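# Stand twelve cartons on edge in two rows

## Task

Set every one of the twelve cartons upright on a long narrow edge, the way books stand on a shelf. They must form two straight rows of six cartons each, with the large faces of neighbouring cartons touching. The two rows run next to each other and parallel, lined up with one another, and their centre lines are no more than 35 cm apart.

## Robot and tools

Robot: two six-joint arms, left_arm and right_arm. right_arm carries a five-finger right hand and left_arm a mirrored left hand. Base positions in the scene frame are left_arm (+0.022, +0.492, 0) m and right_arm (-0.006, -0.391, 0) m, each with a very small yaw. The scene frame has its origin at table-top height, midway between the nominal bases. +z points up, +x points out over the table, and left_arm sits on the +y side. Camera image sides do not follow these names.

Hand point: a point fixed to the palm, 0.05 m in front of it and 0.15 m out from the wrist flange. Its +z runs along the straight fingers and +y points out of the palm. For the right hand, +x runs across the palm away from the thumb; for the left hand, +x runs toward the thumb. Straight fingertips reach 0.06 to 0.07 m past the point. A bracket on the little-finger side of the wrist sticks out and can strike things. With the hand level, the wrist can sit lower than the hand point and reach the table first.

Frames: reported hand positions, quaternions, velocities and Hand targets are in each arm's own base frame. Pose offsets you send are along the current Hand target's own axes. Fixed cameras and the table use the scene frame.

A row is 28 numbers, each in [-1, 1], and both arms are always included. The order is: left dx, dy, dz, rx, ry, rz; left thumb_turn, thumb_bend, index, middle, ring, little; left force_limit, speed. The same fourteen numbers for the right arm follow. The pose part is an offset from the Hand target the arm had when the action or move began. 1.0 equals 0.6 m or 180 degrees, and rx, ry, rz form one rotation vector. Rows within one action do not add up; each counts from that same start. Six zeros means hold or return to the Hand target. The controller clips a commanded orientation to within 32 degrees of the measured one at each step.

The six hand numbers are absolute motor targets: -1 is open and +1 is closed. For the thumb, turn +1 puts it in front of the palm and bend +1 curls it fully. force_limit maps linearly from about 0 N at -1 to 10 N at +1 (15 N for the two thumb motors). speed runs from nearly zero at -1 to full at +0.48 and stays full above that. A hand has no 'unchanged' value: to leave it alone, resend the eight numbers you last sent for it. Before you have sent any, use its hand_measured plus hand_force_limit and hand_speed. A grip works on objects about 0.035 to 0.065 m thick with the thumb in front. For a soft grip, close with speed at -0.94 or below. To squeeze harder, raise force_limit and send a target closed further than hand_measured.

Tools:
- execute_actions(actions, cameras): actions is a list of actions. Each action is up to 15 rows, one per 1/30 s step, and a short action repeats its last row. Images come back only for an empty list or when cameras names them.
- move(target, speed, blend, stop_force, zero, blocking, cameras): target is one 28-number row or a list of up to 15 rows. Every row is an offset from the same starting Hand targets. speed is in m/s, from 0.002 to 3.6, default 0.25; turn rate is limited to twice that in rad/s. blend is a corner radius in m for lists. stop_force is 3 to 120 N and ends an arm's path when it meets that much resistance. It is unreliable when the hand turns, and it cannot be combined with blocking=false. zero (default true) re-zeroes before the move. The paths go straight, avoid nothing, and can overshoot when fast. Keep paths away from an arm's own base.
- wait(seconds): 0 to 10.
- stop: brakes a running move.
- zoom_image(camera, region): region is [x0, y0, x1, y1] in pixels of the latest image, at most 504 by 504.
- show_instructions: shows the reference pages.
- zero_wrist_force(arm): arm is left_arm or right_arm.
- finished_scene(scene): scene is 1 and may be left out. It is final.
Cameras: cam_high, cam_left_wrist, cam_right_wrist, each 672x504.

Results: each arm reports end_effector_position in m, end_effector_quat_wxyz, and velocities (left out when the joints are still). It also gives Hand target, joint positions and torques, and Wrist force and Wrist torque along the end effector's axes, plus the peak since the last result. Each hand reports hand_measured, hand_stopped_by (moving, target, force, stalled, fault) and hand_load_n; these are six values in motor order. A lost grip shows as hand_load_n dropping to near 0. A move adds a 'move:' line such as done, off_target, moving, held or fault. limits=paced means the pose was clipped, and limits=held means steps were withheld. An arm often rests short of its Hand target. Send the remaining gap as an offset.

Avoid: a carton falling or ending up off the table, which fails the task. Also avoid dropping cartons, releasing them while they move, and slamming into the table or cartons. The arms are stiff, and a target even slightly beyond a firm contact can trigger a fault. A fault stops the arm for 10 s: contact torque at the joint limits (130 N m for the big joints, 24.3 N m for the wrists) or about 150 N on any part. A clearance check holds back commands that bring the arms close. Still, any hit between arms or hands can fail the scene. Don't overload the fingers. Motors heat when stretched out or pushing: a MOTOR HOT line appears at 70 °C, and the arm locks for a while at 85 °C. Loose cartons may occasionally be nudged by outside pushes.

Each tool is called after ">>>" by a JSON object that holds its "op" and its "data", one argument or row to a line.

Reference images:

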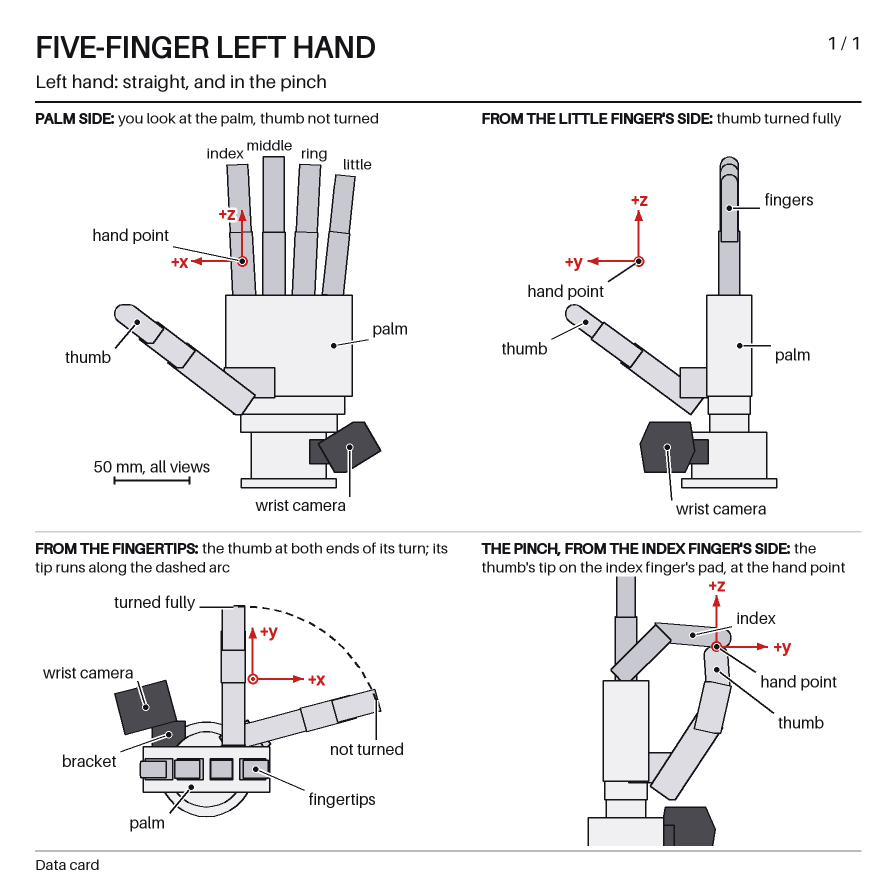

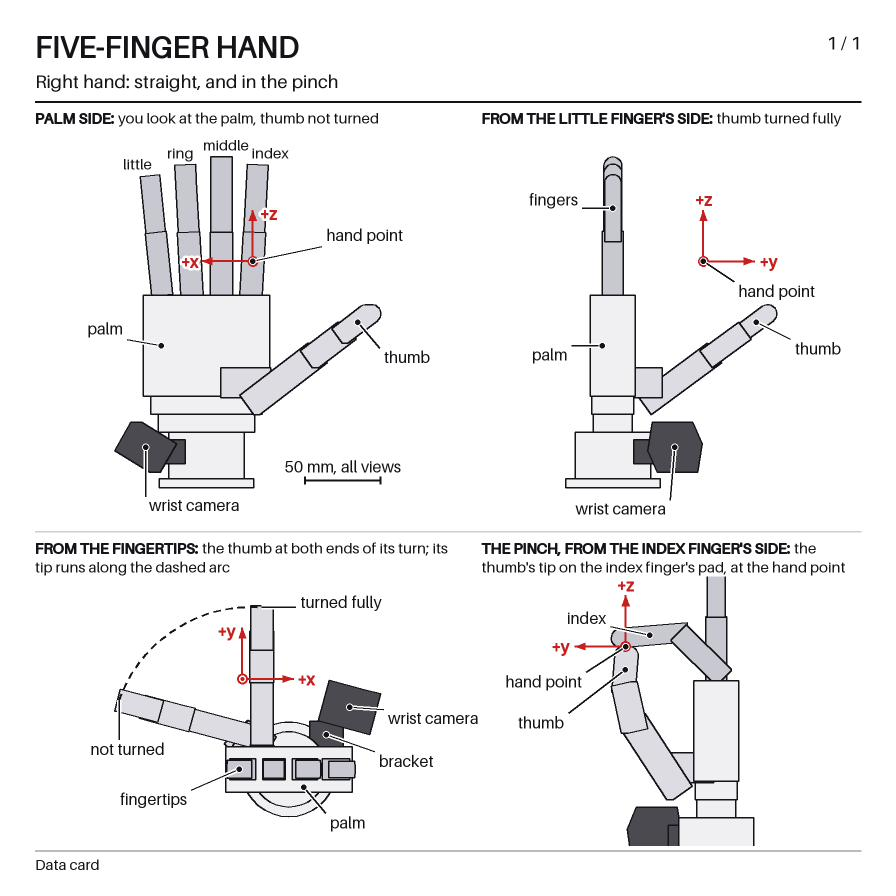

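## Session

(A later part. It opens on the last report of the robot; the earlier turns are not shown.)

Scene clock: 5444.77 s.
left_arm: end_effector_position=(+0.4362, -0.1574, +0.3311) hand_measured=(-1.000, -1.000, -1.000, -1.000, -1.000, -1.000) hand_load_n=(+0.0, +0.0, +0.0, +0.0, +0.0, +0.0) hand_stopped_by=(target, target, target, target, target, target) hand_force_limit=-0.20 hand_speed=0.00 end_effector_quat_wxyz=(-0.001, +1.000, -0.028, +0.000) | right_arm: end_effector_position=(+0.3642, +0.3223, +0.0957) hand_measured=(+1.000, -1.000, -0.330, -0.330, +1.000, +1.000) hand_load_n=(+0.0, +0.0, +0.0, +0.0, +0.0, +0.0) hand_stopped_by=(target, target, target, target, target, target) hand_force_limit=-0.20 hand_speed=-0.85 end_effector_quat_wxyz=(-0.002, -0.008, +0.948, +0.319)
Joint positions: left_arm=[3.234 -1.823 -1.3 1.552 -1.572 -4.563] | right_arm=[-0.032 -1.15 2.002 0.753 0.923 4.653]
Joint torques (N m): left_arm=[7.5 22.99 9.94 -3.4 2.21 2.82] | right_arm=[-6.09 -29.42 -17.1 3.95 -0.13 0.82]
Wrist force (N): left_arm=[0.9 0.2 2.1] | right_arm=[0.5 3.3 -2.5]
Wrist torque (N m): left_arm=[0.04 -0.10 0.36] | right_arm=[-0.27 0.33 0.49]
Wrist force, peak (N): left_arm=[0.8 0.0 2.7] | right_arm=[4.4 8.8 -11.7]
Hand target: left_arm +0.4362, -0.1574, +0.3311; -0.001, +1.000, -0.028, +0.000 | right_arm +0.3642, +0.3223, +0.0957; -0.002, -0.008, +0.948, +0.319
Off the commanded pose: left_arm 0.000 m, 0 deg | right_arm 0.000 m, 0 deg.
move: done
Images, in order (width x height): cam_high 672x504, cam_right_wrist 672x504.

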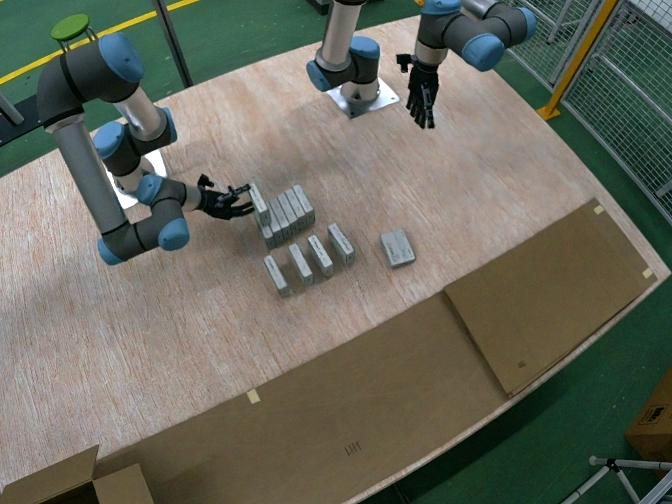

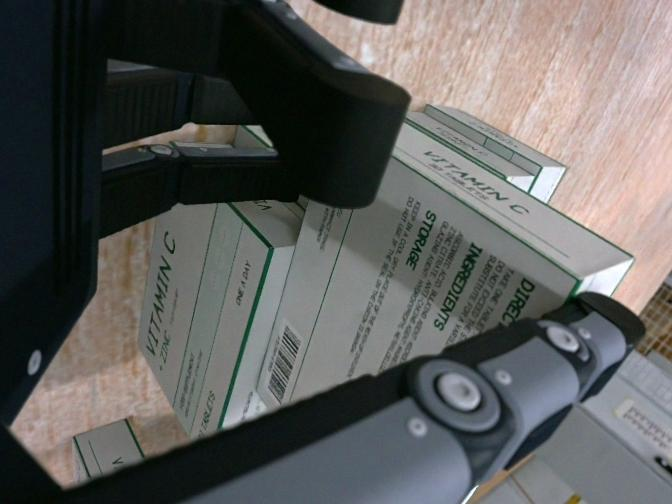

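>>> {"op": "move", "data": {
  "target": [
    [0,0,0,0,0,0,-1,-1,-1,-1,-1,-1,-0.2,0,0,0.0031,-0.004,0,0,0,1,-1,-0.33,-0.33,1,1,-0.2,-0.85],
    [0,0,0,0,0,0,-1,-1,-1,-1,-1,-1,-0.2,0,0,-0.0894,-0.0752,0,0,0,1,-1,-0.33,-0.33,1,1,-0.2,-0.85]
  ],
  "speed": 0.06,
  "cameras": ["cam_high","cam_right_wrist"]
}}

>>> {"op": "zoom_image", "data": {
  "camera": "cam_high",
  "region": [230, 160, 300, 250]
}}

Scene clock: 5458.53 s.
left_arm: end_effector_position=(+0.4362, -0.1574, +0.3311) hand_measured=(-1.000, -1.000, -1.000, -1.000, -1.000, -1.000) hand_load_n=(+0.5, +0.0, +0.0, +0.0, +0.0, +0.0) hand_stopped_by=(target, target, target, target, target, target) hand_force_limit=-0.20 hand_speed=0.00 end_effector_quat_wxyz=(-0.001, +1.000, -0.028, +0.000) | right_arm: end_effector_position=(+0.3652, +0.2523, +0.0992) hand_measured=(+1.000, -1.000, -0.330, -0.330, +1.000, +1.000) hand_load_n=(+0.0, +0.0, +0.0, +0.5, +0.0, +0.0) hand_stopped_by=(target, target, target, target, target, target) hand_force_limit=-0.20 hand_speed=-0.85 end_effector_quat_wxyz=(-0.002, -0.008, +0.948, +0.319)
Joint positions: left_arm=[3.234 -1.823 -1.3 1.552 -1.572 -4.563] | right_arm=[-0.246 -1.159 2.065 0.856 0.947 4.388]
Joint torques (N m): left_arm=[7.3 23.94 9.72 -3.27 2.13 2.9] | right_arm=[5.55 -22.91 -17.25 1.22 -2.89 -0.26]
Wrist force (N): left_arm=[0.8 0.1 2.4] | right_arm=[0.3 3.2 -1.9]
Wrist torque (N m): left_arm=[0.02 -0.08 0.35] | right_arm=[-0.28 0.33 0.29]
Wrist force, peak (N): left_arm=[0.9 0.2 2.9] | right_arm=[0.5 3.9 -2.0]
Hand target: left_arm +0.4362, -0.1574, +0.3311; -0.001, +1.000, -0.028, +0.000 | right_arm +0.3652, +0.2523, +0.0992; -0.002, -0.008, +0.948, +0.319
Off the commanded pose: left_arm 0.000 m, 0 deg | right_arm 0.000 m, 0 deg.
move: done
Images, in order (width x height): cam_high 672x504, cam_right_wrist 672x504.

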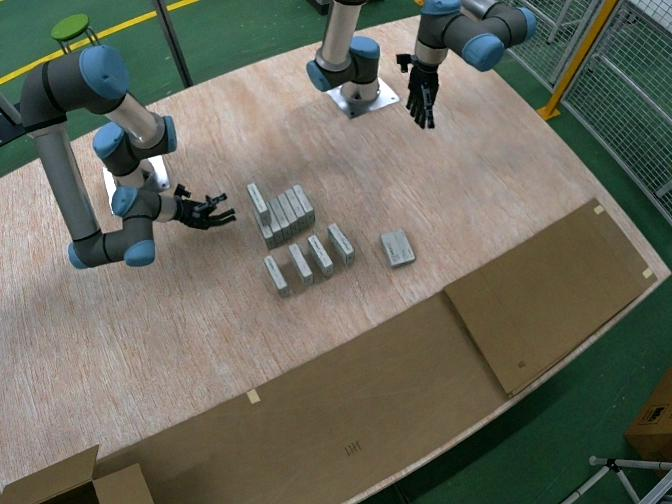

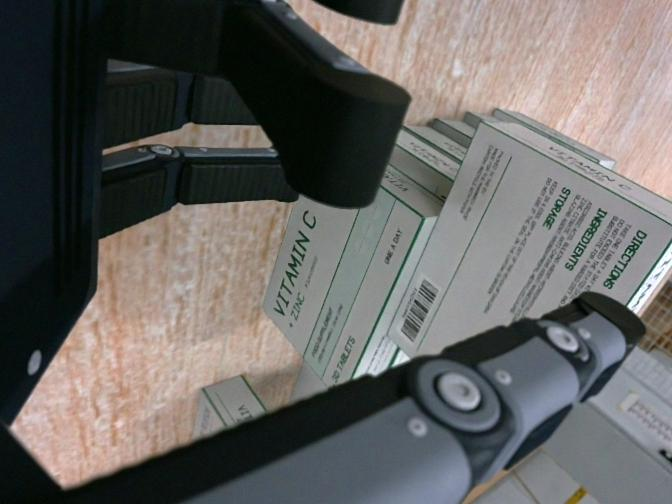

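Scaled by 5.600 from the camera's 672x504 image, which has a finer 960x720 frame.

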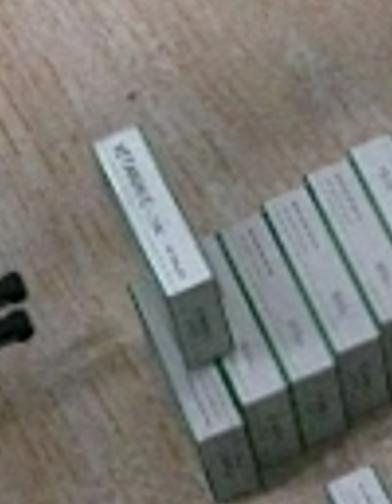

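>>> {"op": "move", "data": {
  "target": [
    [0,0,0,0,0,0,-1,-1,-1,-1,-1,-1,-0.2,0,-0.0002,0.1312,-0.1431,0,-0.0644,-0.4958,1,-0.5,-0.25,-0.25,1,1,-0.2,-0.7],
    [0,0,0,0,0,0,-1,-1,-1,-1,-1,-1,-0.2,0,-0.0492,0.2402,-0.0545,0,-0.1289,-0.9917,1,-0.5,-0.25,-0.25,1,1,-0.2,-0.7]
  ],
  "speed": 0.3,
  "blend": 0.02,
  "cameras": ["cam_high","cam_right_wrist"]
}}

Scene clock: 5475.43 s.
left_arm: end_effector_position=(+0.4362, -0.1574, +0.3311) hand_measured=(-1.000, -1.000, -1.000, -1.000, -1.000, -1.000) hand_load_n=(+0.0, +0.0, +0.0, +0.0, +0.0, +0.0) hand_stopped_by=(target, target, target, target, target, target) hand_force_limit=-0.20 hand_speed=0.00 end_effector_quat_wxyz=(-0.001, +1.000, -0.028, +0.000) | right_arm: end_effector_position=(+0.3930, +0.3479, +0.2124) hand_measured=(+1.000, -0.500, -0.250, -0.250, +1.000, +1.000) hand_load_n=(+0.0, +0.0, +0.0, +0.0, +0.0, +0.5) hand_stopped_by=(target, target, target, target, target, target) hand_force_limit=-0.20 hand_speed=-0.70 end_effector_quat_wxyz=(-0.438, +0.899, +0.007, -0.003)
Joint positions: left_arm=[3.234 -1.823 -1.3 1.552 -1.572 -4.563] | right_arm=[0.126 -1.153 1.471 1.111 0.671 1.749]
Joint torques (N m): left_arm=[6.87 24.38 9.94 -3.32 2.27 2.77] | right_arm=[-13.56 -39.46 -9.08 0.4 -2.39 -1.54]
Wrist force (N): left_arm=[0.4 0.1 2.5] | right_arm=[0.0 0.4 -1.6]
Wrist torque (N m): left_arm=[0.01 -0.03 0.33] | right_arm=[-0.15 0.30 -0.11]
Wrist force, peak (N): left_arm=[0.9 0.3 2.7] | right_arm=[0.0 3.3 -2.5]
Hand target: left_arm +0.4362, -0.1574, +0.3311; -0.001, +1.000, -0.028, +0.000 | right_arm +0.3931, +0.3478, +0.2124; -0.438, +0.899, +0.007, -0.003
Off the commanded pose: left_arm 0.000 m, 0 deg | right_arm 0.000 m, 0 deg.
move: done
Images, in order (width x height): cam_high 672x504, cam_right_wrist 672x504.

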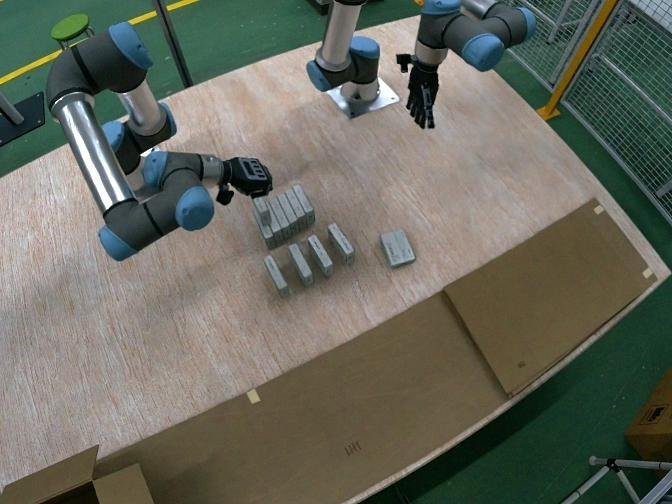

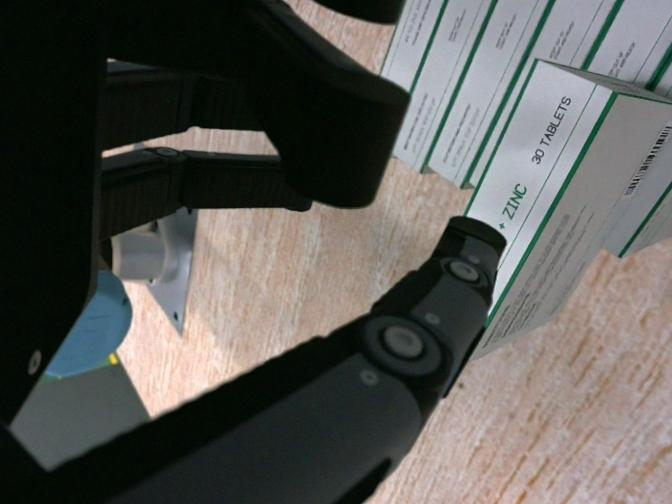

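>>> {"op": "move", "data": {
  "target": [
    [0,0,0,0,0,0,-1,-1,-1,-1,-1,-1,-0.2,0,-0.0125,0.04,0.04,0,0,0,1,-0.5,-0.25,-0.25,1,1,-0.2,-0.7],
    [0,0,0,0,0,0,-1,-1,-1,-1,-1,-1,-0.2,0,-0.0125,0.1027,0.0875,0,0,0,1,-0.5,-0.25,-0.25,1,1,-0.2,-0.7]
  ],
  "speed": [0.08,0.05],
  "cameras": ["cam_right_wrist"]
}}

Scene clock: 5502.87 s.
left_arm: end_effector_position=(+0.4362, -0.1574, +0.3311) hand_measured=(-1.000, -1.000, -1.000, -1.000, -1.000, -1.000) hand_load_n=(+0.0, +0.0, +0.0, +0.0, +0.0, +0.0) hand_stopped_by=(target, target, target, target, target, target) hand_force_limit=-0.20 hand_speed=0.00 end_effector_quat_wxyz=(-0.001, +1.000, -0.028, +0.000) | right_arm: end_effector_position=(+0.3857, +0.3511, +0.1314) hand_measured=(+1.000, -0.500, -0.250, -0.250, +1.000, +1.000) hand_load_n=(+0.0, +0.0, +0.0, +0.0, +0.0, +0.0) hand_stopped_by=(target, target, target, target, target, target) hand_force_limit=-0.20 hand_speed=-0.70 end_effector_quat_wxyz=(-0.438, +0.899, +0.007, -0.003) end_effector_velocity=(+0.000, +0.000, +0.002) end_effector_angular_velocity=(+0.000, +0.001, +0.000)
Joint positions: left_arm=[3.234 -1.823 -1.3 1.552 -1.572 -4.563] | right_arm=[0.135 -1.09 1.599 0.909 0.673 1.764]
Joint velocities: left_arm=[within noise] | right_arm=[0 -0.002 -0.002 0.005 0 0]
Joint torques (N m): left_arm=[7.08 25.31 10.63 -3.24 2.06 2.76] | right_arm=[-10.99 -40.52 -23.95 4.42 -3.02 -0.24]
Wrist force (N): left_arm=[0.8 0.2 2.5] | right_arm=[0.0 0.0 -1.6]
Wrist torque (N m): left_arm=[0.04 -0.08 0.35] | right_arm=[-0.22 0.32 0.03]
Wrist force, peak (N): left_arm=[0.8 0.5 2.7] | right_arm=[0.2 -0.4 -2.3]
Hand target: left_arm +0.4362, -0.1574, +0.3311; -0.001, +1.000, -0.028, +0.000 | right_arm +0.3857, +0.3511, +0.1315; -0.438, +0.899, +0.007, -0.003
Off the commanded pose: left_arm 0.000 m, 0 deg | right_arm 0.000 m, 0 deg.
move: done
Images, in order (width x height): cam_right_wrist 672x504.

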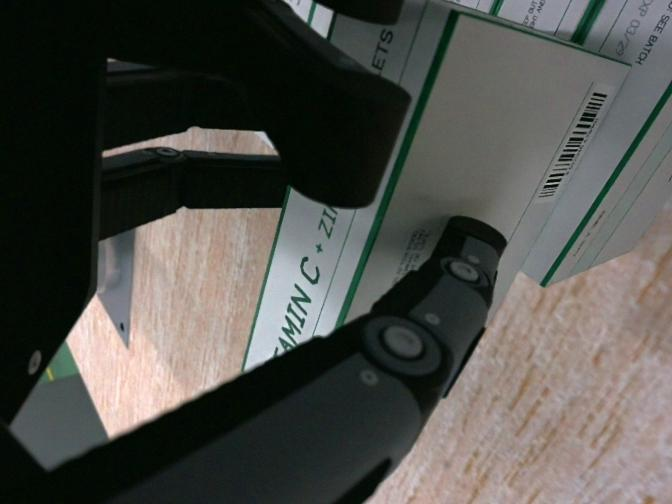

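>>> {"op": "move", "data": {
  "target": [0,0,0,0,0,0,-1,-1,-1,-1,-1,-1,-0.2,0,0,-0.0076,0.0099,0,0,0,1,-0.5,-0.25,-0.25,1,1,-0.2,-0.7],
  "speed": 0.03
}}

>>> {"op": "move", "data": {
  "target": [0,0,0,0,0,0,-1,-1,-1,-1,-1,-1,-0.2,0,0,0,0,0,0,0,1,-0.5,0.35,0.35,1,1,-0.2,-0.88],
  "speed": 0.03,
  "cameras": ["cam_high","cam_right_wrist"]
}}

Scene clock: 5518.53 s.
left_arm: end_effector_position=(+0.4362, -0.1574, +0.3311) hand_measured=(-1.000, -1.000, -1.000, -1.000, -1.000, -1.000) hand_load_n=(+0.0, +0.0, +0.5, +0.5, +0.0, +0.0) hand_stopped_by=(target, target, target, target, target, target) hand_force_limit=-0.20 hand_speed=0.00 end_effector_quat_wxyz=(-0.001, +1.000, -0.028, +0.000) | right_arm: end_effector_position=(+0.3856, +0.3588, +0.1314) hand_measured=(+1.000, -0.500, -0.250, -0.250, +1.000, +1.000) hand_load_n=(+0.0, +0.0, +0.0, +0.0, +0.0, +0.0) hand_stopped_by=(target, target, target, target, target, target) hand_force_limit=-0.20 hand_speed=-0.70 end_effector_quat_wxyz=(-0.438, +0.899, +0.007, -0.003) end_effector_velocity=(+0.000, -0.001, -0.001) end_effector_angular_velocity=(+0.000, -0.002, +0.002)
Joint positions: left_arm=[3.234 -1.823 -1.3 1.552 -1.572 -4.563] | right_arm=[0.152 -1.086 1.587 0.896 0.676 1.791]
Joint velocities: left_arm=[within noise] | right_arm=[-0.001 0 0.003 -0.001 0 -0.005]
Joint torques (N m): left_arm=[7.22 25.73 10.28 -3.42 2.17 2.83] | right_arm=[-11.79 -32.14 -8.56 3.75 -0.21 -1.89]
Wrist force (N): left_arm=[0.8 0.4 2.6] | right_arm=[0.2 0.4 -1.6]
Wrist torque (N m): left_arm=[0.05 -0.09 0.34] | right_arm=[-0.15 0.29 -0.09]
Wrist force, peak (N): left_arm=[1.0 0.3 2.8] | right_arm=[0.1 0.2 -1.9]
Hand target: left_arm +0.4362, -0.1574, +0.3311; -0.001, +1.000, -0.028, +0.000 | right_arm +0.3856, +0.3586, +0.1314; -0.438, +0.899, +0.007, -0.003
Off the commanded pose: left_arm 0.000 m, 0 deg | right_arm 0.000 m, 0 deg.
move: done

Scene clock: 5519.83 s.
left_arm: end_effector_position=(+0.4362, -0.1574, +0.3311) hand_measured=(-1.000, -1.000, -1.000, -1.000, -1.000, -1.000) hand_load_n=(+0.0, +0.0, +0.0, +0.0, +0.0, +0.0) hand_stopped_by=(target, target, target, target, target, target) hand_force_limit=-0.20 hand_speed=0.00 end_effector_quat_wxyz=(-0.001, +1.000, -0.028, +0.000) | right_arm: end_effector_position=(+0.3856, +0.3586, +0.1314) hand_measured=(+1.000, -0.502, +0.094, +0.060, +1.000, +1.000) hand_load_n=(-1.5, +9.5, +5.0, +4.0, +0.0, +0.0) hand_stopped_by=(target, target, force, force, target, target) hand_force_limit=-0.20 hand_speed=-0.88 end_effector_quat_wxyz=(-0.438, +0.899, +0.007, -0.003)
Joint positions: left_arm=[3.234 -1.823 -1.3 1.552 -1.572 -4.563] | right_arm=[0.152 -1.086 1.587 0.896 0.676 1.79]
Joint torques (N m): left_arm=[7.34 25.61 9.92 -3.32 2.17 2.76] | right_arm=[-14.34 -40.59 -7.03 4.38 -2.75 -1.9]
Wrist force (N): left_arm=[1.0 0.2 2.3] | right_arm=[0.1 0.4 -1.6]
Wrist torque (N m): left_arm=[0.03 -0.11 0.36] | right_arm=[-0.18 0.31 -0.06]
Wrist force, peak (N): left_arm=[0.7 0.1 2.6] | right_arm=[0.3 0.3 -1.9]
Hand target: left_arm +0.4362, -0.1574, +0.3311; -0.001, +1.000, -0.028, +0.000 | right_arm +0.3856, +0.3586, +0.1314; -0.438, +0.899, +0.007, -0.003
Off the commanded pose: left_arm 0.000 m, 0 deg | right_arm 0.000 m, 0 deg.
move: done
Images, in order (width x height): cam_high 672x504, cam_right_wrist 672x504.

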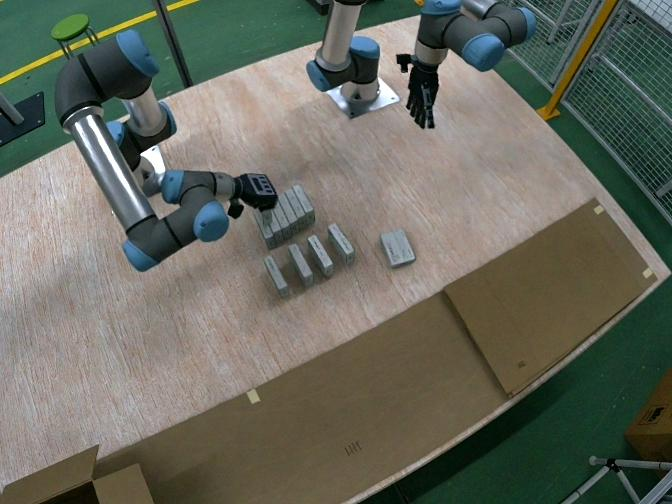

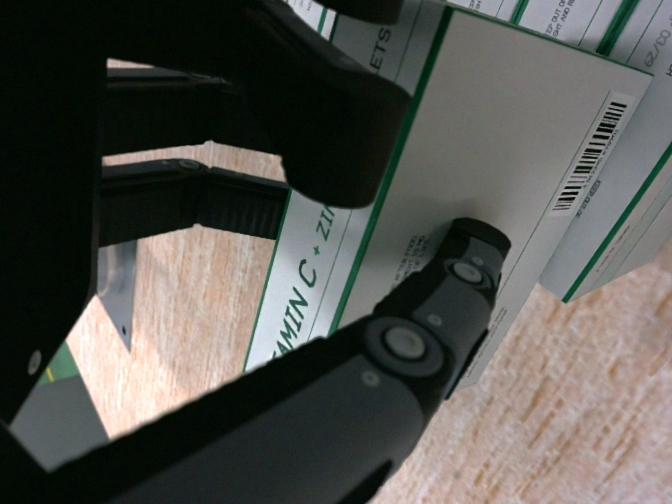

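>>> {"op": "move", "data": {
  "target": [
    [0,0,0,0,0,0,-1,-1,-1,-1,-1,-1,-0.2,0,0,-0.1038,-0.0799,0,0,0,1,-0.5,0.35,0.35,1,1,-0.2,-0.88],
    [0,0,0,0,0,0,-1,-1,-1,-1,-1,-1,-0.2,0,0.3188,0.0074,-0.2244,0,0,0,1,-0.5,0.35,0.35,1,1,-0.2,-0.88],
    [0,0,0,0,0,0,-1,-1,-1,-1,-1,-1,-0.2,0,0.3188,0.1757,-0.0947,0,0,0,1,-0.5,0.35,0.35,1,1,-0.2,-0.88]
  ],
  "speed": [0.1,0.12,0.08],
  "blend": [0.02,0,0],
  "cameras": ["cam_high","cam_right_wrist"]
}}

>>> {"op": "zoom_image", "data": {
  "camera": "cam_high",
  "region": [230, 200, 350, 320]
}}

Scene clock: 5542.27 s.
left_arm: end_effector_position=(+0.4362, -0.1574, +0.3311) hand_measured=(-1.000, -1.000, -1.000, -1.000, -1.000, -1.000) hand_load_n=(+0.0, +0.0, +0.0, +0.0, +0.0, +0.0) hand_stopped_by=(target, target, target, target, target, target) hand_force_limit=-0.20 hand_speed=0.00 end_effector_quat_wxyz=(-0.001, +1.000, -0.028, +0.000) | right_arm: end_effector_position=(+0.5786, +0.2519, +0.0837) hand_measured=(+1.000, -0.502, +0.094, +0.060, +1.000, +1.000) hand_load_n=(-1.5, +9.0, +5.0, +3.5, +0.5, +0.0) hand_stopped_by=(target, target, force, force, target, target) hand_force_limit=-0.20 hand_speed=-0.88 end_effector_quat_wxyz=(-0.438, +0.899, +0.007, -0.003) end_effector_velocity=(+0.000, +0.000, +0.002) end_effector_angular_velocity=(+0.000, +0.001, +0.000)
Joint positions: left_arm=[3.234 -1.823 -1.3 1.552 -1.572 -4.563] | right_arm=[-0.067 -0.649 1.027 1.297 0.668 1.436]
Joint velocities: left_arm=[within noise] | right_arm=[0 -0.002 -0.002 0.005 0 0]
Joint torques (N m): left_arm=[6.93 26.84 10.29 -3.34 2.16 2.73] | right_arm=[-12.42 -54.8 -23.36 4.96 -0.28 0.42]
Wrist force (N): left_arm=[0.8 0.2 2.4] | right_arm=[0.1 0.1 -1.1]
Wrist torque (N m): left_arm=[0.02 -0.08 0.35] | right_arm=[-0.27 0.28 0.03]
Wrist force, peak (N): left_arm=[0.9 0.3 2.7] | right_arm=[1.3 1.0 -2.2]
Hand target: left_arm +0.4362, -0.1574, +0.3311; -0.001, +1.000, -0.028, +0.000 | right_arm +0.5786, +0.2519, +0.0837; -0.438, +0.899, +0.007, -0.003
Off the commanded pose: left_arm 0.000 m, 0 deg | right_arm 0.000 m, 0 deg.
move: done
Images, in order (width x height): cam_high 672x504, cam_right_wrist 672x504.

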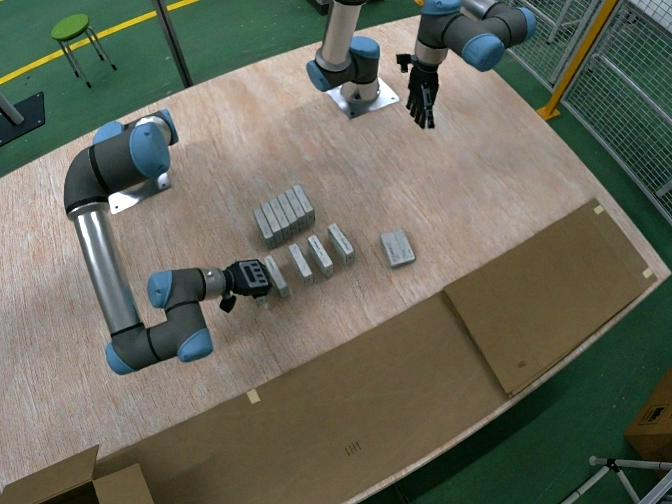

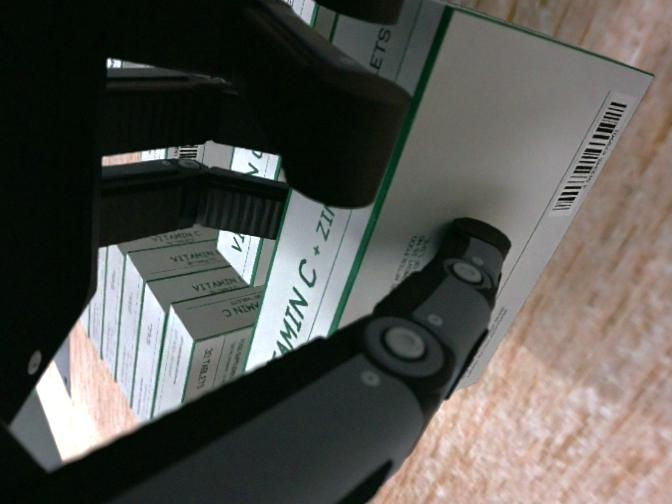

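Scaled by 4.200 from the camera's 672x504 image, which has a finer 960x720 frame.

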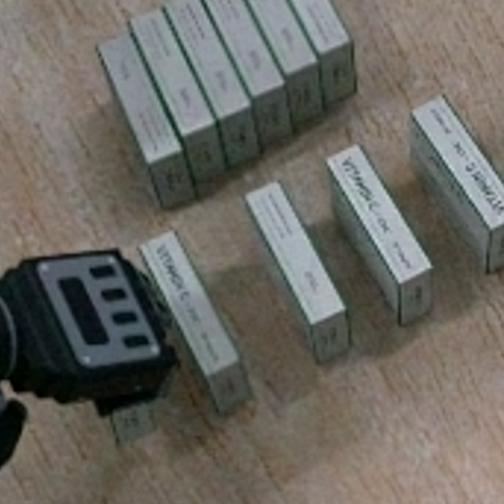

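>>> {"op": "move", "data": {
  "target": [0,0,0,0,0,0,-1,-1,-1,-1,-1,-1,-0.2,0,0.01,0.0214,0.0165,0,0,0,1,-0.5,0.35,0.35,1,1,-0.2,-0.88],
  "speed": 0.04
}}

>>> {"op": "move", "data": {
  "target": [0,0,0,0,0,0,-1,-1,-1,-1,-1,-1,-0.2,0,0,0.0172,0.0132,0,0,0,1,-0.5,0.35,0.35,1,1,-0.2,-0.88],
  "speed": 0.01,
  "stop_force": 3
}}

>>> {"op": "move", "data": {
  "target": [
    [0,0,0,0,0,0,-1,-1,-1,-1,-1,-1,-0.2,0,0,0,0,0,0,0,1,-0.5,-0.12,-0.12,1,1,-0.2,-0.7],
    [0,0,0,0,0,0,-1,-1,-1,-1,-1,-1,-0.2,0,0,0.0041,-0.0053,0,0,0,1,-0.5,-0.12,-0.12,1,1,-0.2,-0.7],
    [0,0,0,0,0,0,-1,-1,-1,-1,-1,-1,-0.2,0,0,-0.042,-0.0406,0,0,0,1,-0.5,-0.12,-0.12,1,1,-0.2,-0.7],
    [0,0,0,0,0,0,-1,-1,-1,-1,-1,-1,-0.2,0,0,-0.162,-0.133,0,0,0,1,-0.5,-0.12,-0.12,1,1,-0.2,-0.7]
  ],
  "speed": [0.02,0.02,0.04,0.12],
  "cameras": ["cam_high"]
}}

>>> {"op": "zoom_image", "data": {
  "camera": "cam_high",
  "region": [230, 170, 380, 320]
}}

Scene clock: 5577.20 s.
left_arm: end_effector_position=(+0.4362, -0.1574, +0.3311) hand_measured=(-1.000, -1.000, -1.000, -1.000, -1.000, -1.000) hand_load_n=(+0.0, +0.0, +0.0, +0.0, -0.5, +0.0) hand_stopped_by=(target, target, target, target, target, target) hand_force_limit=-0.20 hand_speed=0.00 end_effector_quat_wxyz=(-0.001, +1.000, -0.028, +0.000) | right_arm: end_effector_position=(+0.5848, +0.2519, +0.0674) hand_measured=(+1.000, -0.502, +0.094, +0.060, +1.000, +1.000) hand_load_n=(-1.5, +9.0, +5.0, +3.5, +0.0, +0.0) hand_stopped_by=(target, target, force, force, target, target) hand_force_limit=-0.20 hand_speed=-0.88 end_effector_quat_wxyz=(-0.438, +0.899, +0.007, -0.002)
Joint positions: left_arm=[3.234 -1.823 -1.3 1.552 -1.572 -4.563] | right_arm=[-0.067 -0.617 1.008 1.282 0.668 1.438]
Joint torques (N m): left_arm=[6.69 27.15 10.55 -3.4 2.03 2.87] | right_arm=[13.07 -55.37 -7.86 4.54 -3.19 1.81]
Wrist force (N): left_arm=[0.8 0.3 2.0] | right_arm=[0.2 0.4 -1.1]
Wrist torque (N m): left_arm=[0.08 -0.10 0.35] | right_arm=[-0.23 0.27 -0.11]
Wrist force, peak (N): left_arm=[1.0 0.1 2.7] | right_arm=[0.0 -0.2 -2.0]
Hand target: left_arm +0.4362, -0.1574, +0.3311; -0.001, +1.000, -0.028, +0.000 | right_arm +0.5847, +0.2519, +0.0675; -0.438, +0.899, +0.007, -0.003
Off the commanded pose: left_arm 0.000 m, 0 deg | right_arm 0.000 m, 0 deg.
move: done

Scene clock: 5579.03 s.
left_arm: end_effector_position=(+0.4362, -0.1574, +0.3311) hand_measured=(-1.000, -1.000, -1.000, -1.000, -1.000, -1.000) hand_load_n=(+0.0, +0.0, +0.0, -0.5, +0.0, +0.0) hand_stopped_by=(target, target, target, target, target, target) hand_force_limit=-0.20 hand_speed=0.00 end_effector_quat_wxyz=(-0.001, +1.000, -0.028, +0.000) | right_arm: end_effector_position=(+0.5846, +0.2519, +0.0593) hand_measured=(+1.000, -0.502, +0.094, +0.060, +1.000, +1.000) hand_load_n=(-1.5, +9.0, +5.0, +3.5, +0.0, +0.0) hand_stopped_by=(target, target, force, force, target, target) hand_force_limit=-0.20 hand_speed=-0.88 end_effector_quat_wxyz=(-0.438, +0.899, +0.007, -0.003)
Joint positions: left_arm=[3.234 -1.823 -1.3 1.552 -1.572 -4.563] | right_arm=[-0.067 -0.608 1.013 1.269 0.668 1.437]
Joint torques (N m): left_arm=[6.84 27.34 10.88 -3.33 2.11 2.74] | right_arm=[-4.65 -55.41 -24.3 4.32 -1.99 -1.59]
Wrist force (N): left_arm=[0.6 -0.1 2.0] | right_arm=[-0.1 -0.8 -3.0]
Wrist torque (N m): left_arm=[0.02 -0.06 0.34] | right_arm=[-0.26 0.28 -0.11]
Wrist force, peak (N): left_arm=[1.2 0.3 2.6] | right_arm=[-0.8 -4.5 -6.6]
Hand target: left_arm +0.4362, -0.1574, +0.3311; -0.001, +1.000, -0.028, +0.000 | right_arm +0.5846, +0.2519, +0.0593; -0.438, +0.899, +0.007, -0.003 (not the last commanded pose)
Off the commanded pose: left_arm 0.000 m, 0 deg | right_arm 0.005 m, 0 deg.
move: contact (right_arm)

Scene clock: 5582.37 s.
left_arm: end_effector_position=(+0.4362, -0.1574, +0.3311) hand_measured=(-1.000, -1.000, -1.000, -1.000, -1.000, -1.000) hand_load_n=(+0.0, -0.5, +0.0, +0.0, +0.0, +0.0) hand_stopped_by=(target, target, target, target, target, target) hand_force_limit=-0.20 hand_speed=0.00 end_effector_quat_wxyz=(-0.001, +1.000, -0.028, +0.000) | right_arm: end_effector_position=(+0.5845, +0.2489, +0.1850) hand_measured=(+1.000, -0.500, -0.120, -0.120, +1.000, +1.000) hand_load_n=(+0.0, +0.0, +0.0, +0.0, +0.0, +0.0) hand_stopped_by=(target, target, target, target, target, target) hand_force_limit=-0.20 hand_speed=-0.70 end_effector_quat_wxyz=(-0.438, +0.899, +0.007, -0.003)
Joint positions: left_arm=[3.234 -1.823 -1.3 1.552 -1.572 -4.563] | right_arm=[-0.072 -0.712 0.878 1.515 0.668 1.43]
Joint torques (N m): left_arm=[7.4 28.3 11.07 -3.3 2.02 2.66] | right_arm=[12.63 -41.97 -16.08 2.8 -0.11 -2.02]
Wrist force (N): left_arm=[0.6 0.2 2.5] | right_arm=[0.3 0.1 -1.9]
Wrist torque (N m): left_arm=[0.03 -0.06 0.34] | right_arm=[-0.18 0.28 -0.11]
Wrist force, peak (N): left_arm=[1.0 0.0 2.6] | right_arm=[0.2 -1.3 -3.3]
Hand target: left_arm +0.4362, -0.1574, +0.3311; -0.001, +1.000, -0.028, +0.000 | right_arm +0.5845, +0.2489, +0.1850; -0.438, +0.899, +0.007, -0.003
Off the commanded pose: left_arm 0.000 m, 0 deg | right_arm 0.000 m, 0 deg.
move: done
Images, in order (width x height): cam_high 672x504.

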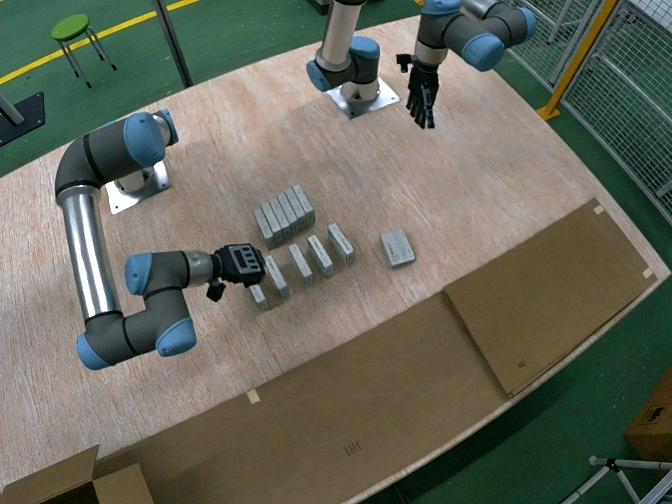

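Scaled by 3.360 from the camera's 672x504 image, which has a finer 960x720 frame.

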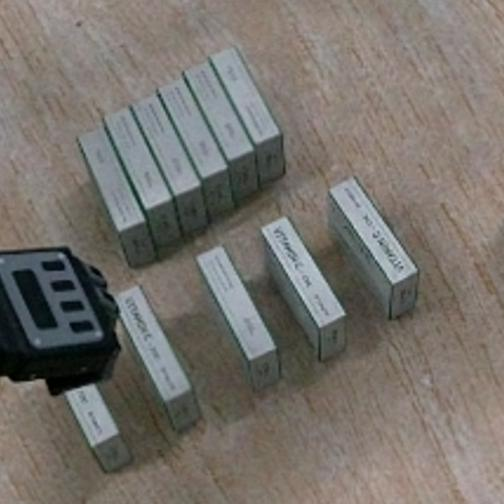

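>>> {"op": "move", "data": {
  "target": [
    [0.1633,0.05,0.03,0,0.2208,0.4486,1,-1,-1,-1,1,1,-0.2,0,0,0.1,-0.1,0,0,0,1,-0.5,-0.12,-0.12,1,1,-0.2,-0.7],
    [0.3267,0.1113,0.2683,0,0.4416,0.8972,1,-1,-1,-1,1,1,-0.2,0,0,0.1,-0.1,0,0,0,1,-0.5,-0.12,-0.12,1,1,-0.2,-0.7]
  ],
  "speed": 0.3,
  "blend": 0.02
}}

>>> {"op": "move", "data": {
  "target": [0,0,0,0,0.0761,0.0586,1,-1,-1,-1,1,1,-0.2,0,0,0,0,0,0,0,1,-0.5,-0.12,-0.12,1,1,-0.2,-0.7],
  "speed": 0.2,
  "cameras": ["cam_high","cam_left_wrist"]
}}

Scene clock: 5608.87 s.
left_arm: end_effector_position=(+0.6281, -0.2350, +0.1699) hand_measured=(+1.000, -1.000, -1.000, -1.000, +1.000, +1.000) hand_load_n=(+0.0, +0.0, +0.0, +0.0, +0.0, +0.0) hand_stopped_by=(target, target, target, target, target, target) hand_force_limit=-0.20 hand_speed=0.00 end_effector_quat_wxyz=(-0.013, +0.025, +0.897, -0.441) end_effector_velocity=(+0.000, +0.001, +0.000) end_effector_angular_velocity=(-0.001, -0.002, -0.002) | right_arm: end_effector_position=(+0.5858, +0.1647, +0.1747) hand_measured=(+1.000, -0.500, -0.120, -0.120, +1.000, +1.000) hand_load_n=(+0.0, +0.0, +0.0, +0.0, +0.0, +0.0) hand_stopped_by=(target, target, target, target, target, target) hand_force_limit=-0.20 hand_speed=-0.70 end_effector_quat_wxyz=(-0.438, +0.899, +0.007, -0.003)
Joint positions: left_arm=[3.228 -2.607 -0.602 1.455 -0.67 -1.339] | right_arm=[-0.209 -0.72 0.962 1.605 0.695 1.215]
Joint velocities: left_arm=[0.001 0 -0.001 -0.001 0.001 0.005] | right_arm=[within noise]
Joint torques (N m): left_arm=[8.08 63.05 18.51 -3.63 3.48 3] | right_arm=[12.58 -47.27 -24.6 0.72 -2.83 2.01]
Wrist force (N): left_arm=[1.2 0.3 2.2] | right_arm=[0.1 0.1 -1.3]
Wrist torque (N m): left_arm=[0.17 -0.08 0.49] | right_arm=[-0.20 0.30 -0.02]
Wrist force, peak (N): left_arm=[1.3 0.5 2.9] | right_arm=[0.1 0.0 -2.0]
Hand target: left_arm +0.6281, -0.2350, +0.1700; -0.013, +0.025, +0.897, -0.441 | right_arm +0.5858, +0.1647, +0.1747; -0.438, +0.899, +0.007, -0.003
Off the commanded pose: left_arm 0.000 m, 0 deg | right_arm 0.000 m, 0 deg.
move: done

Scene clock: 5610.13 s.
left_arm: end_effector_position=(+0.6281, -0.2350, +0.1699) hand_measured=(+1.000, -1.000, -1.000, -1.000, +1.000, +1.000) hand_load_n=(+0.0, +0.0, +0.0, +0.0, +0.0, +0.5) hand_stopped_by=(target, target, target, target, target, target) hand_force_limit=-0.20 hand_speed=0.00 end_effector_quat_wxyz=(-0.079, +0.160, +0.883, -0.434) | right_arm: end_effector_position=(+0.5858, +0.1647, +0.1747) hand_measured=(+1.000, -0.500, -0.120, -0.120, +1.000, +1.000) hand_load_n=(+0.5, +0.0, +0.0, +0.0, +0.0, +0.0) hand_stopped_by=(target, target, target, target, target, target) hand_force_limit=-0.20 hand_speed=-0.70 end_effector_quat_wxyz=(-0.438, +0.899, +0.007, -0.003)
Joint positions: left_arm=[3.196 -2.835 -0.22 1.005 -0.76 -0.949] | right_arm=[-0.209 -0.72 0.962 1.605 0.695 1.215]
Joint torques (N m): left_arm=[6.31 76.75 11.1 -1.89 3.2 2.41] | right_arm=[13.17 -51.84 -24.73 0.72 -2.84 1.91]
Wrist force (N): left_arm=[1.3 0.7 2.4] | right_arm=[0.1 0.2 -1.4]
Wrist torque (N m): left_arm=[0.21 -0.09 0.50] | right_arm=[-0.19 0.30 -0.02]
Wrist force, peak (N): left_arm=[1.5 0.9 2.4] | right_arm=[0.3 -0.1 -1.8]
Hand target: left_arm +0.6281, -0.2350, +0.1700; -0.079, +0.160, +0.883, -0.434 | right_arm +0.5858, +0.1647, +0.1747; -0.438, +0.899, +0.007, -0.003
Off the commanded pose: left_arm 0.000 m, 0 deg | right_arm 0.000 m, 0 deg.
move: done
Images, in order (width x height): cam_high 672x504, cam_left_wrist 672x504.

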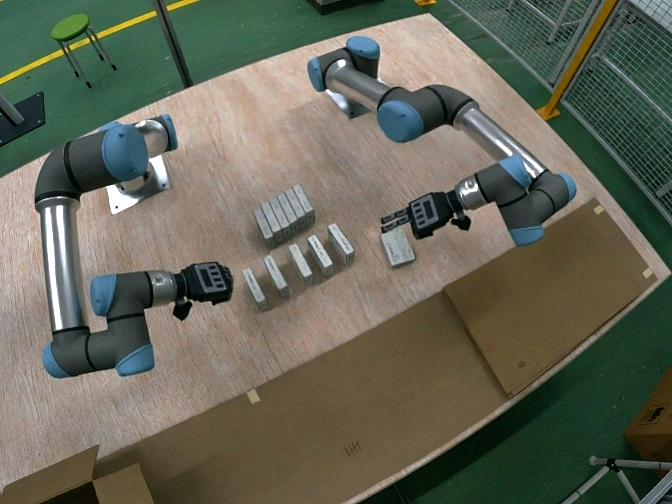

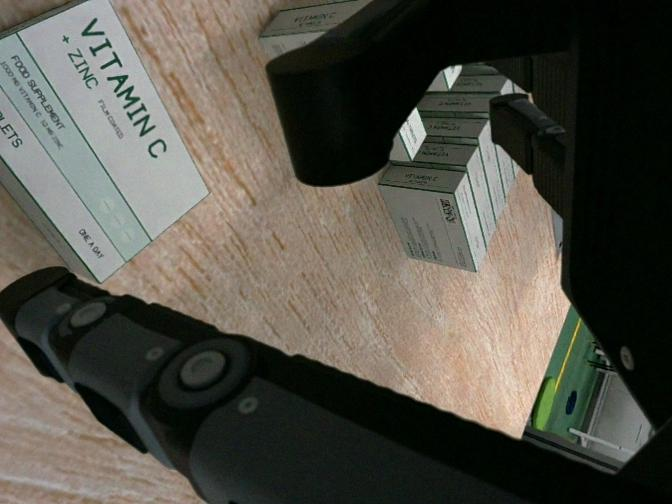

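>>> {"op": "move", "data": {
  "target": [0,0.1,0.1159,0,-0.0066,-0.0051,1,-1,-1,-1,1,1,-0.2,0,0,0,0,0,0,0,1,-0.5,-0.12,-0.12,1,1,-0.2,-0.7],
  "speed": 0.08,
  "cameras": ["cam_high","cam_left_wrist"]
}}

Scene clock: 5635.97 s.
left_arm: end_effector_position=(+0.6215, -0.2523, +0.0800) hand_measured=(+1.000, -1.000, -1.000, -1.000, +1.000, +1.000) hand_load_n=(+0.0, +0.0, +0.0, +0.0, +0.0, +0.0) hand_stopped_by=(target, target, target, target, target, target) hand_force_limit=-0.20 hand_speed=0.00 end_effector_quat_wxyz=(-0.073, +0.148, +0.885, -0.435) | right_arm: end_effector_position=(+0.5858, +0.1647, +0.1747) hand_measured=(+1.000, -0.500, -0.120, -0.120, +1.000, +1.000) hand_load_n=(+0.0, +0.0, +0.0, +0.0, +0.0, +0.0) hand_stopped_by=(target, target, target, target, target, target) hand_force_limit=-0.20 hand_speed=-0.70 end_effector_quat_wxyz=(-0.438, +0.899, +0.007, -0.003)
Joint positions: left_arm=[3.175 -2.814 -0.484 1.292 -0.739 -1.011] | right_arm=[-0.209 -0.721 0.962 1.605 0.695 1.215]
Joint torques (N m): left_arm=[6.61 75.63 28.17 -3.37 -0.5 2.92] | right_arm=[13.34 -53.71 -24.57 0.95 -2.92 1.53]
Wrist force (N): left_arm=[1.0 0.5 2.3] | right_arm=[0.3 0.1 -1.4]
Wrist torque (N m): left_arm=[0.19 -0.05 0.42] | right_arm=[-0.19 0.27 -0.01]
Wrist force, peak (N): left_arm=[1.3 1.6 2.6] | right_arm=[0.2 0.0 -1.7]
Hand target: left_arm +0.6216, -0.2522, +0.0800; -0.073, +0.148, +0.885, -0.435 | right_arm +0.5858, +0.1647, +0.1747; -0.438, +0.899, +0.007, -0.003
Off the commanded pose: left_arm 0.000 m, 0 deg | right_arm 0.000 m, 0 deg.
move: done
Images, in order (width x height): cam_high 672x504, cam_left_wrist 672x504.

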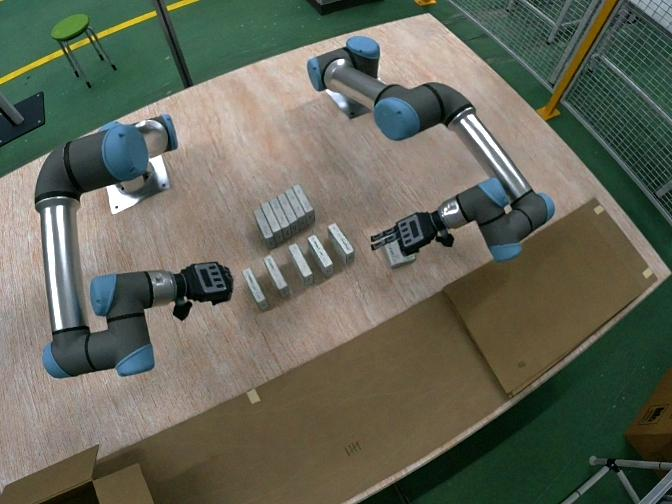

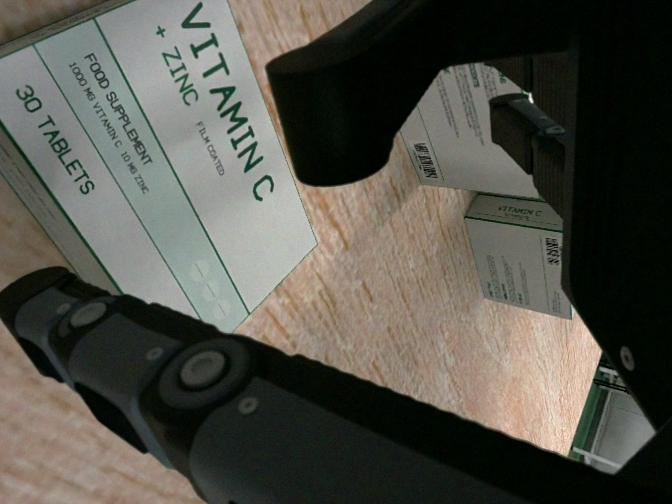

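>>> {"op": "move", "data": {
  "target": [
    [-0.052,0.0594,0.0458,0,0,0,1,-1,-1,-1,1,1,-0.2,0,0,0,0,0,0,0,1,-0.5,-0.12,-0.12,1,1,-0.2,-0.7],
    [-0.052,0.0467,0.0623,0,0,0,1,-1,-1,-1,1,1,-0.2,0,0,0,0,0,0,0,1,-0.5,-0.12,-0.12,1,1,-0.2,-0.7]
  ],
  "speed": [0.06,0.03],
  "cameras": ["cam_left_wrist"]
}}

Scene clock: 5657.43 s.
left_arm: end_effector_position=(+0.6459, -0.2741, +0.0349) hand_measured=(+1.000, -1.000, -1.000, -1.000, +1.000, +1.000) hand_load_n=(+0.0, +0.0, +0.0, +0.0, +0.0, +0.5) hand_stopped_by=(target, target, target, target, target, target) hand_force_limit=-0.20 hand_speed=0.00 end_effector_quat_wxyz=(-0.067, +0.147, +0.885, -0.437) | right_arm: end_effector_position=(+0.5858, +0.1647, +0.1747) hand_measured=(+1.000, -0.500, -0.120, -0.120, +1.000, +1.000) hand_load_n=(+0.0, +0.0, +0.0, +0.0, +0.0, +0.0) hand_stopped_by=(target, target, target, target, target, target) hand_force_limit=-0.20 hand_speed=-0.70 end_effector_quat_wxyz=(-0.438, +0.899, +0.007, -0.003)
Joint positions: left_arm=[3.146 -3.082 -0.035 1.157 -0.719 -1.059] | right_arm=[-0.209 -0.721 0.962 1.605 0.695 1.215]
Joint torques (N m): left_arm=[7.02 77.81 29.78 -4.02 1.3 2.89] | right_arm=[12.53 -51.94 -24.25 1.11 -2.87 0.93]
Wrist force (N): left_arm=[1.3 0.8 2.2] | right_arm=[0.3 0.3 -1.5]
Wrist torque (N m): left_arm=[0.22 -0.08 0.50] | right_arm=[-0.17 0.28 -0.02]
Wrist force, peak (N): left_arm=[1.5 0.9 2.6] | right_arm=[0.2 0.2 -1.8]
Hand target: left_arm +0.6470, -0.2742, +0.0350; -0.073, +0.148, +0.885, -0.435 | right_arm +0.5858, +0.1647, +0.1747; -0.438, +0.899, +0.007, -0.003
Off the commanded pose: left_arm 0.001 m, 1 deg | right_arm 0.000 m, 0 deg.
elbow stopped short (left arm): the move would have taken joint 3 (elbow) straighter than the controller allows.
move: done
Images, in order (width x height): cam_left_wrist 672x504.

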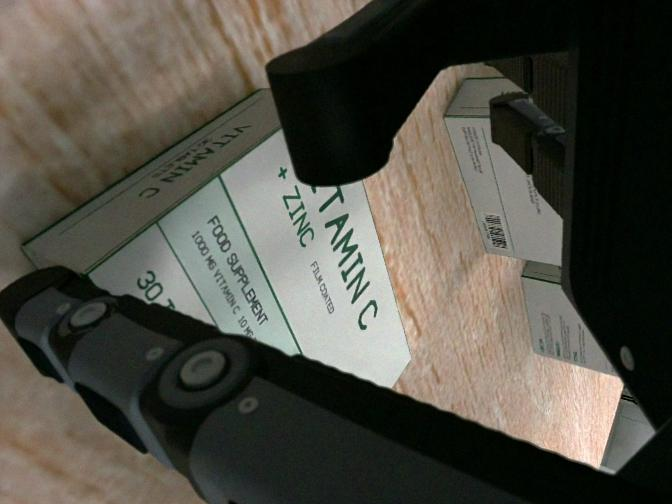

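>>> {"op": "move", "data": {
  "target": [0,0,0,0,0,0,1,-1,0.2,0.2,1,1,-0.2,-0.85,0,0,0,0,0,0,1,-0.5,-0.12,-0.12,1,1,-0.2,-0.7],
  "speed": 0.03,
  "cameras": ["cam_high","cam_left_wrist"]
}}

Scene clock: 5668.47 s.
left_arm: end_effector_position=(+0.6459, -0.2739, +0.0349) hand_measured=(+1.000, -1.000, -0.210, -0.182, +1.000, +1.000) hand_load_n=(-0.5, +1.5, +4.0, +6.5, +0.0, +0.0) hand_stopped_by=(target, target, force, force, target, target) hand_force_limit=-0.20 hand_speed=-0.85 end_effector_quat_wxyz=(-0.067, +0.147, +0.885, -0.437) | right_arm: end_effector_position=(+0.5858, +0.1647, +0.1747) hand_measured=(+1.000, -0.500, -0.120, -0.120, +1.000, +1.000) hand_load_n=(+0.0, +0.0, +0.0, +0.0, +0.0, +0.0) hand_stopped_by=(target, target, target, target, target, target) hand_force_limit=-0.20 hand_speed=-0.70 end_effector_quat_wxyz=(-0.438, +0.899, +0.007, -0.003)
Joint positions: left_arm=[3.146 -3.082 -0.035 1.156 -0.72 -1.058] | right_arm=[-0.209 -0.721 0.962 1.605 0.695 1.215]
Joint torques (N m): left_arm=[7.89 77.79 29.35 -4.7 -0.06 2.95] | right_arm=[12.48 -52.83 -24.12 1.06 -2.91 0.6]
Wrist force (N): left_arm=[1.0 0.7 2.1] | right_arm=[0.2 0.0 -1.6]
Wrist torque (N m): left_arm=[0.20 -0.04 0.40] | right_arm=[-0.20 0.29 -0.03]
Wrist force, peak (N): left_arm=[1.6 0.8 2.6] | right_arm=[0.4 0.2 -1.9]
Hand target: left_arm +0.6470, -0.2742, +0.0350; -0.073, +0.148, +0.885, -0.435 | right_arm +0.5858, +0.1647, +0.1747; -0.438, +0.899, +0.007, -0.003
Off the commanded pose: left_arm 0.001 m, 1 deg | right_arm 0.000 m, 0 deg.
elbow stopped short (left arm): the move would have taken joint 3 (elbow) straighter than the controller allows.
move: done
Images, in order (width x height): cam_high 672x504, cam_left_wrist 672x504.

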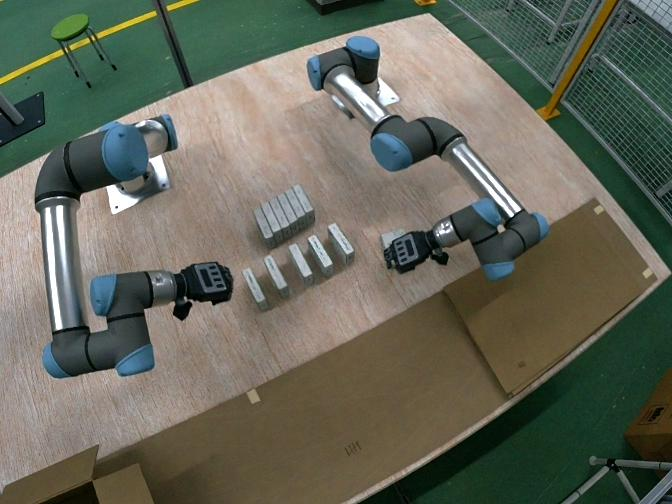

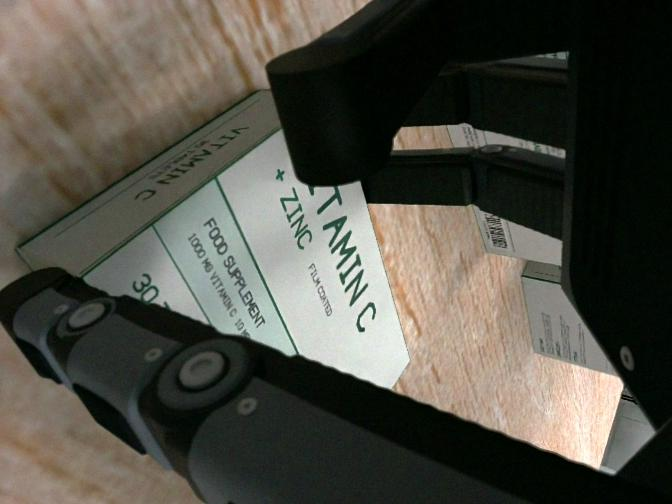

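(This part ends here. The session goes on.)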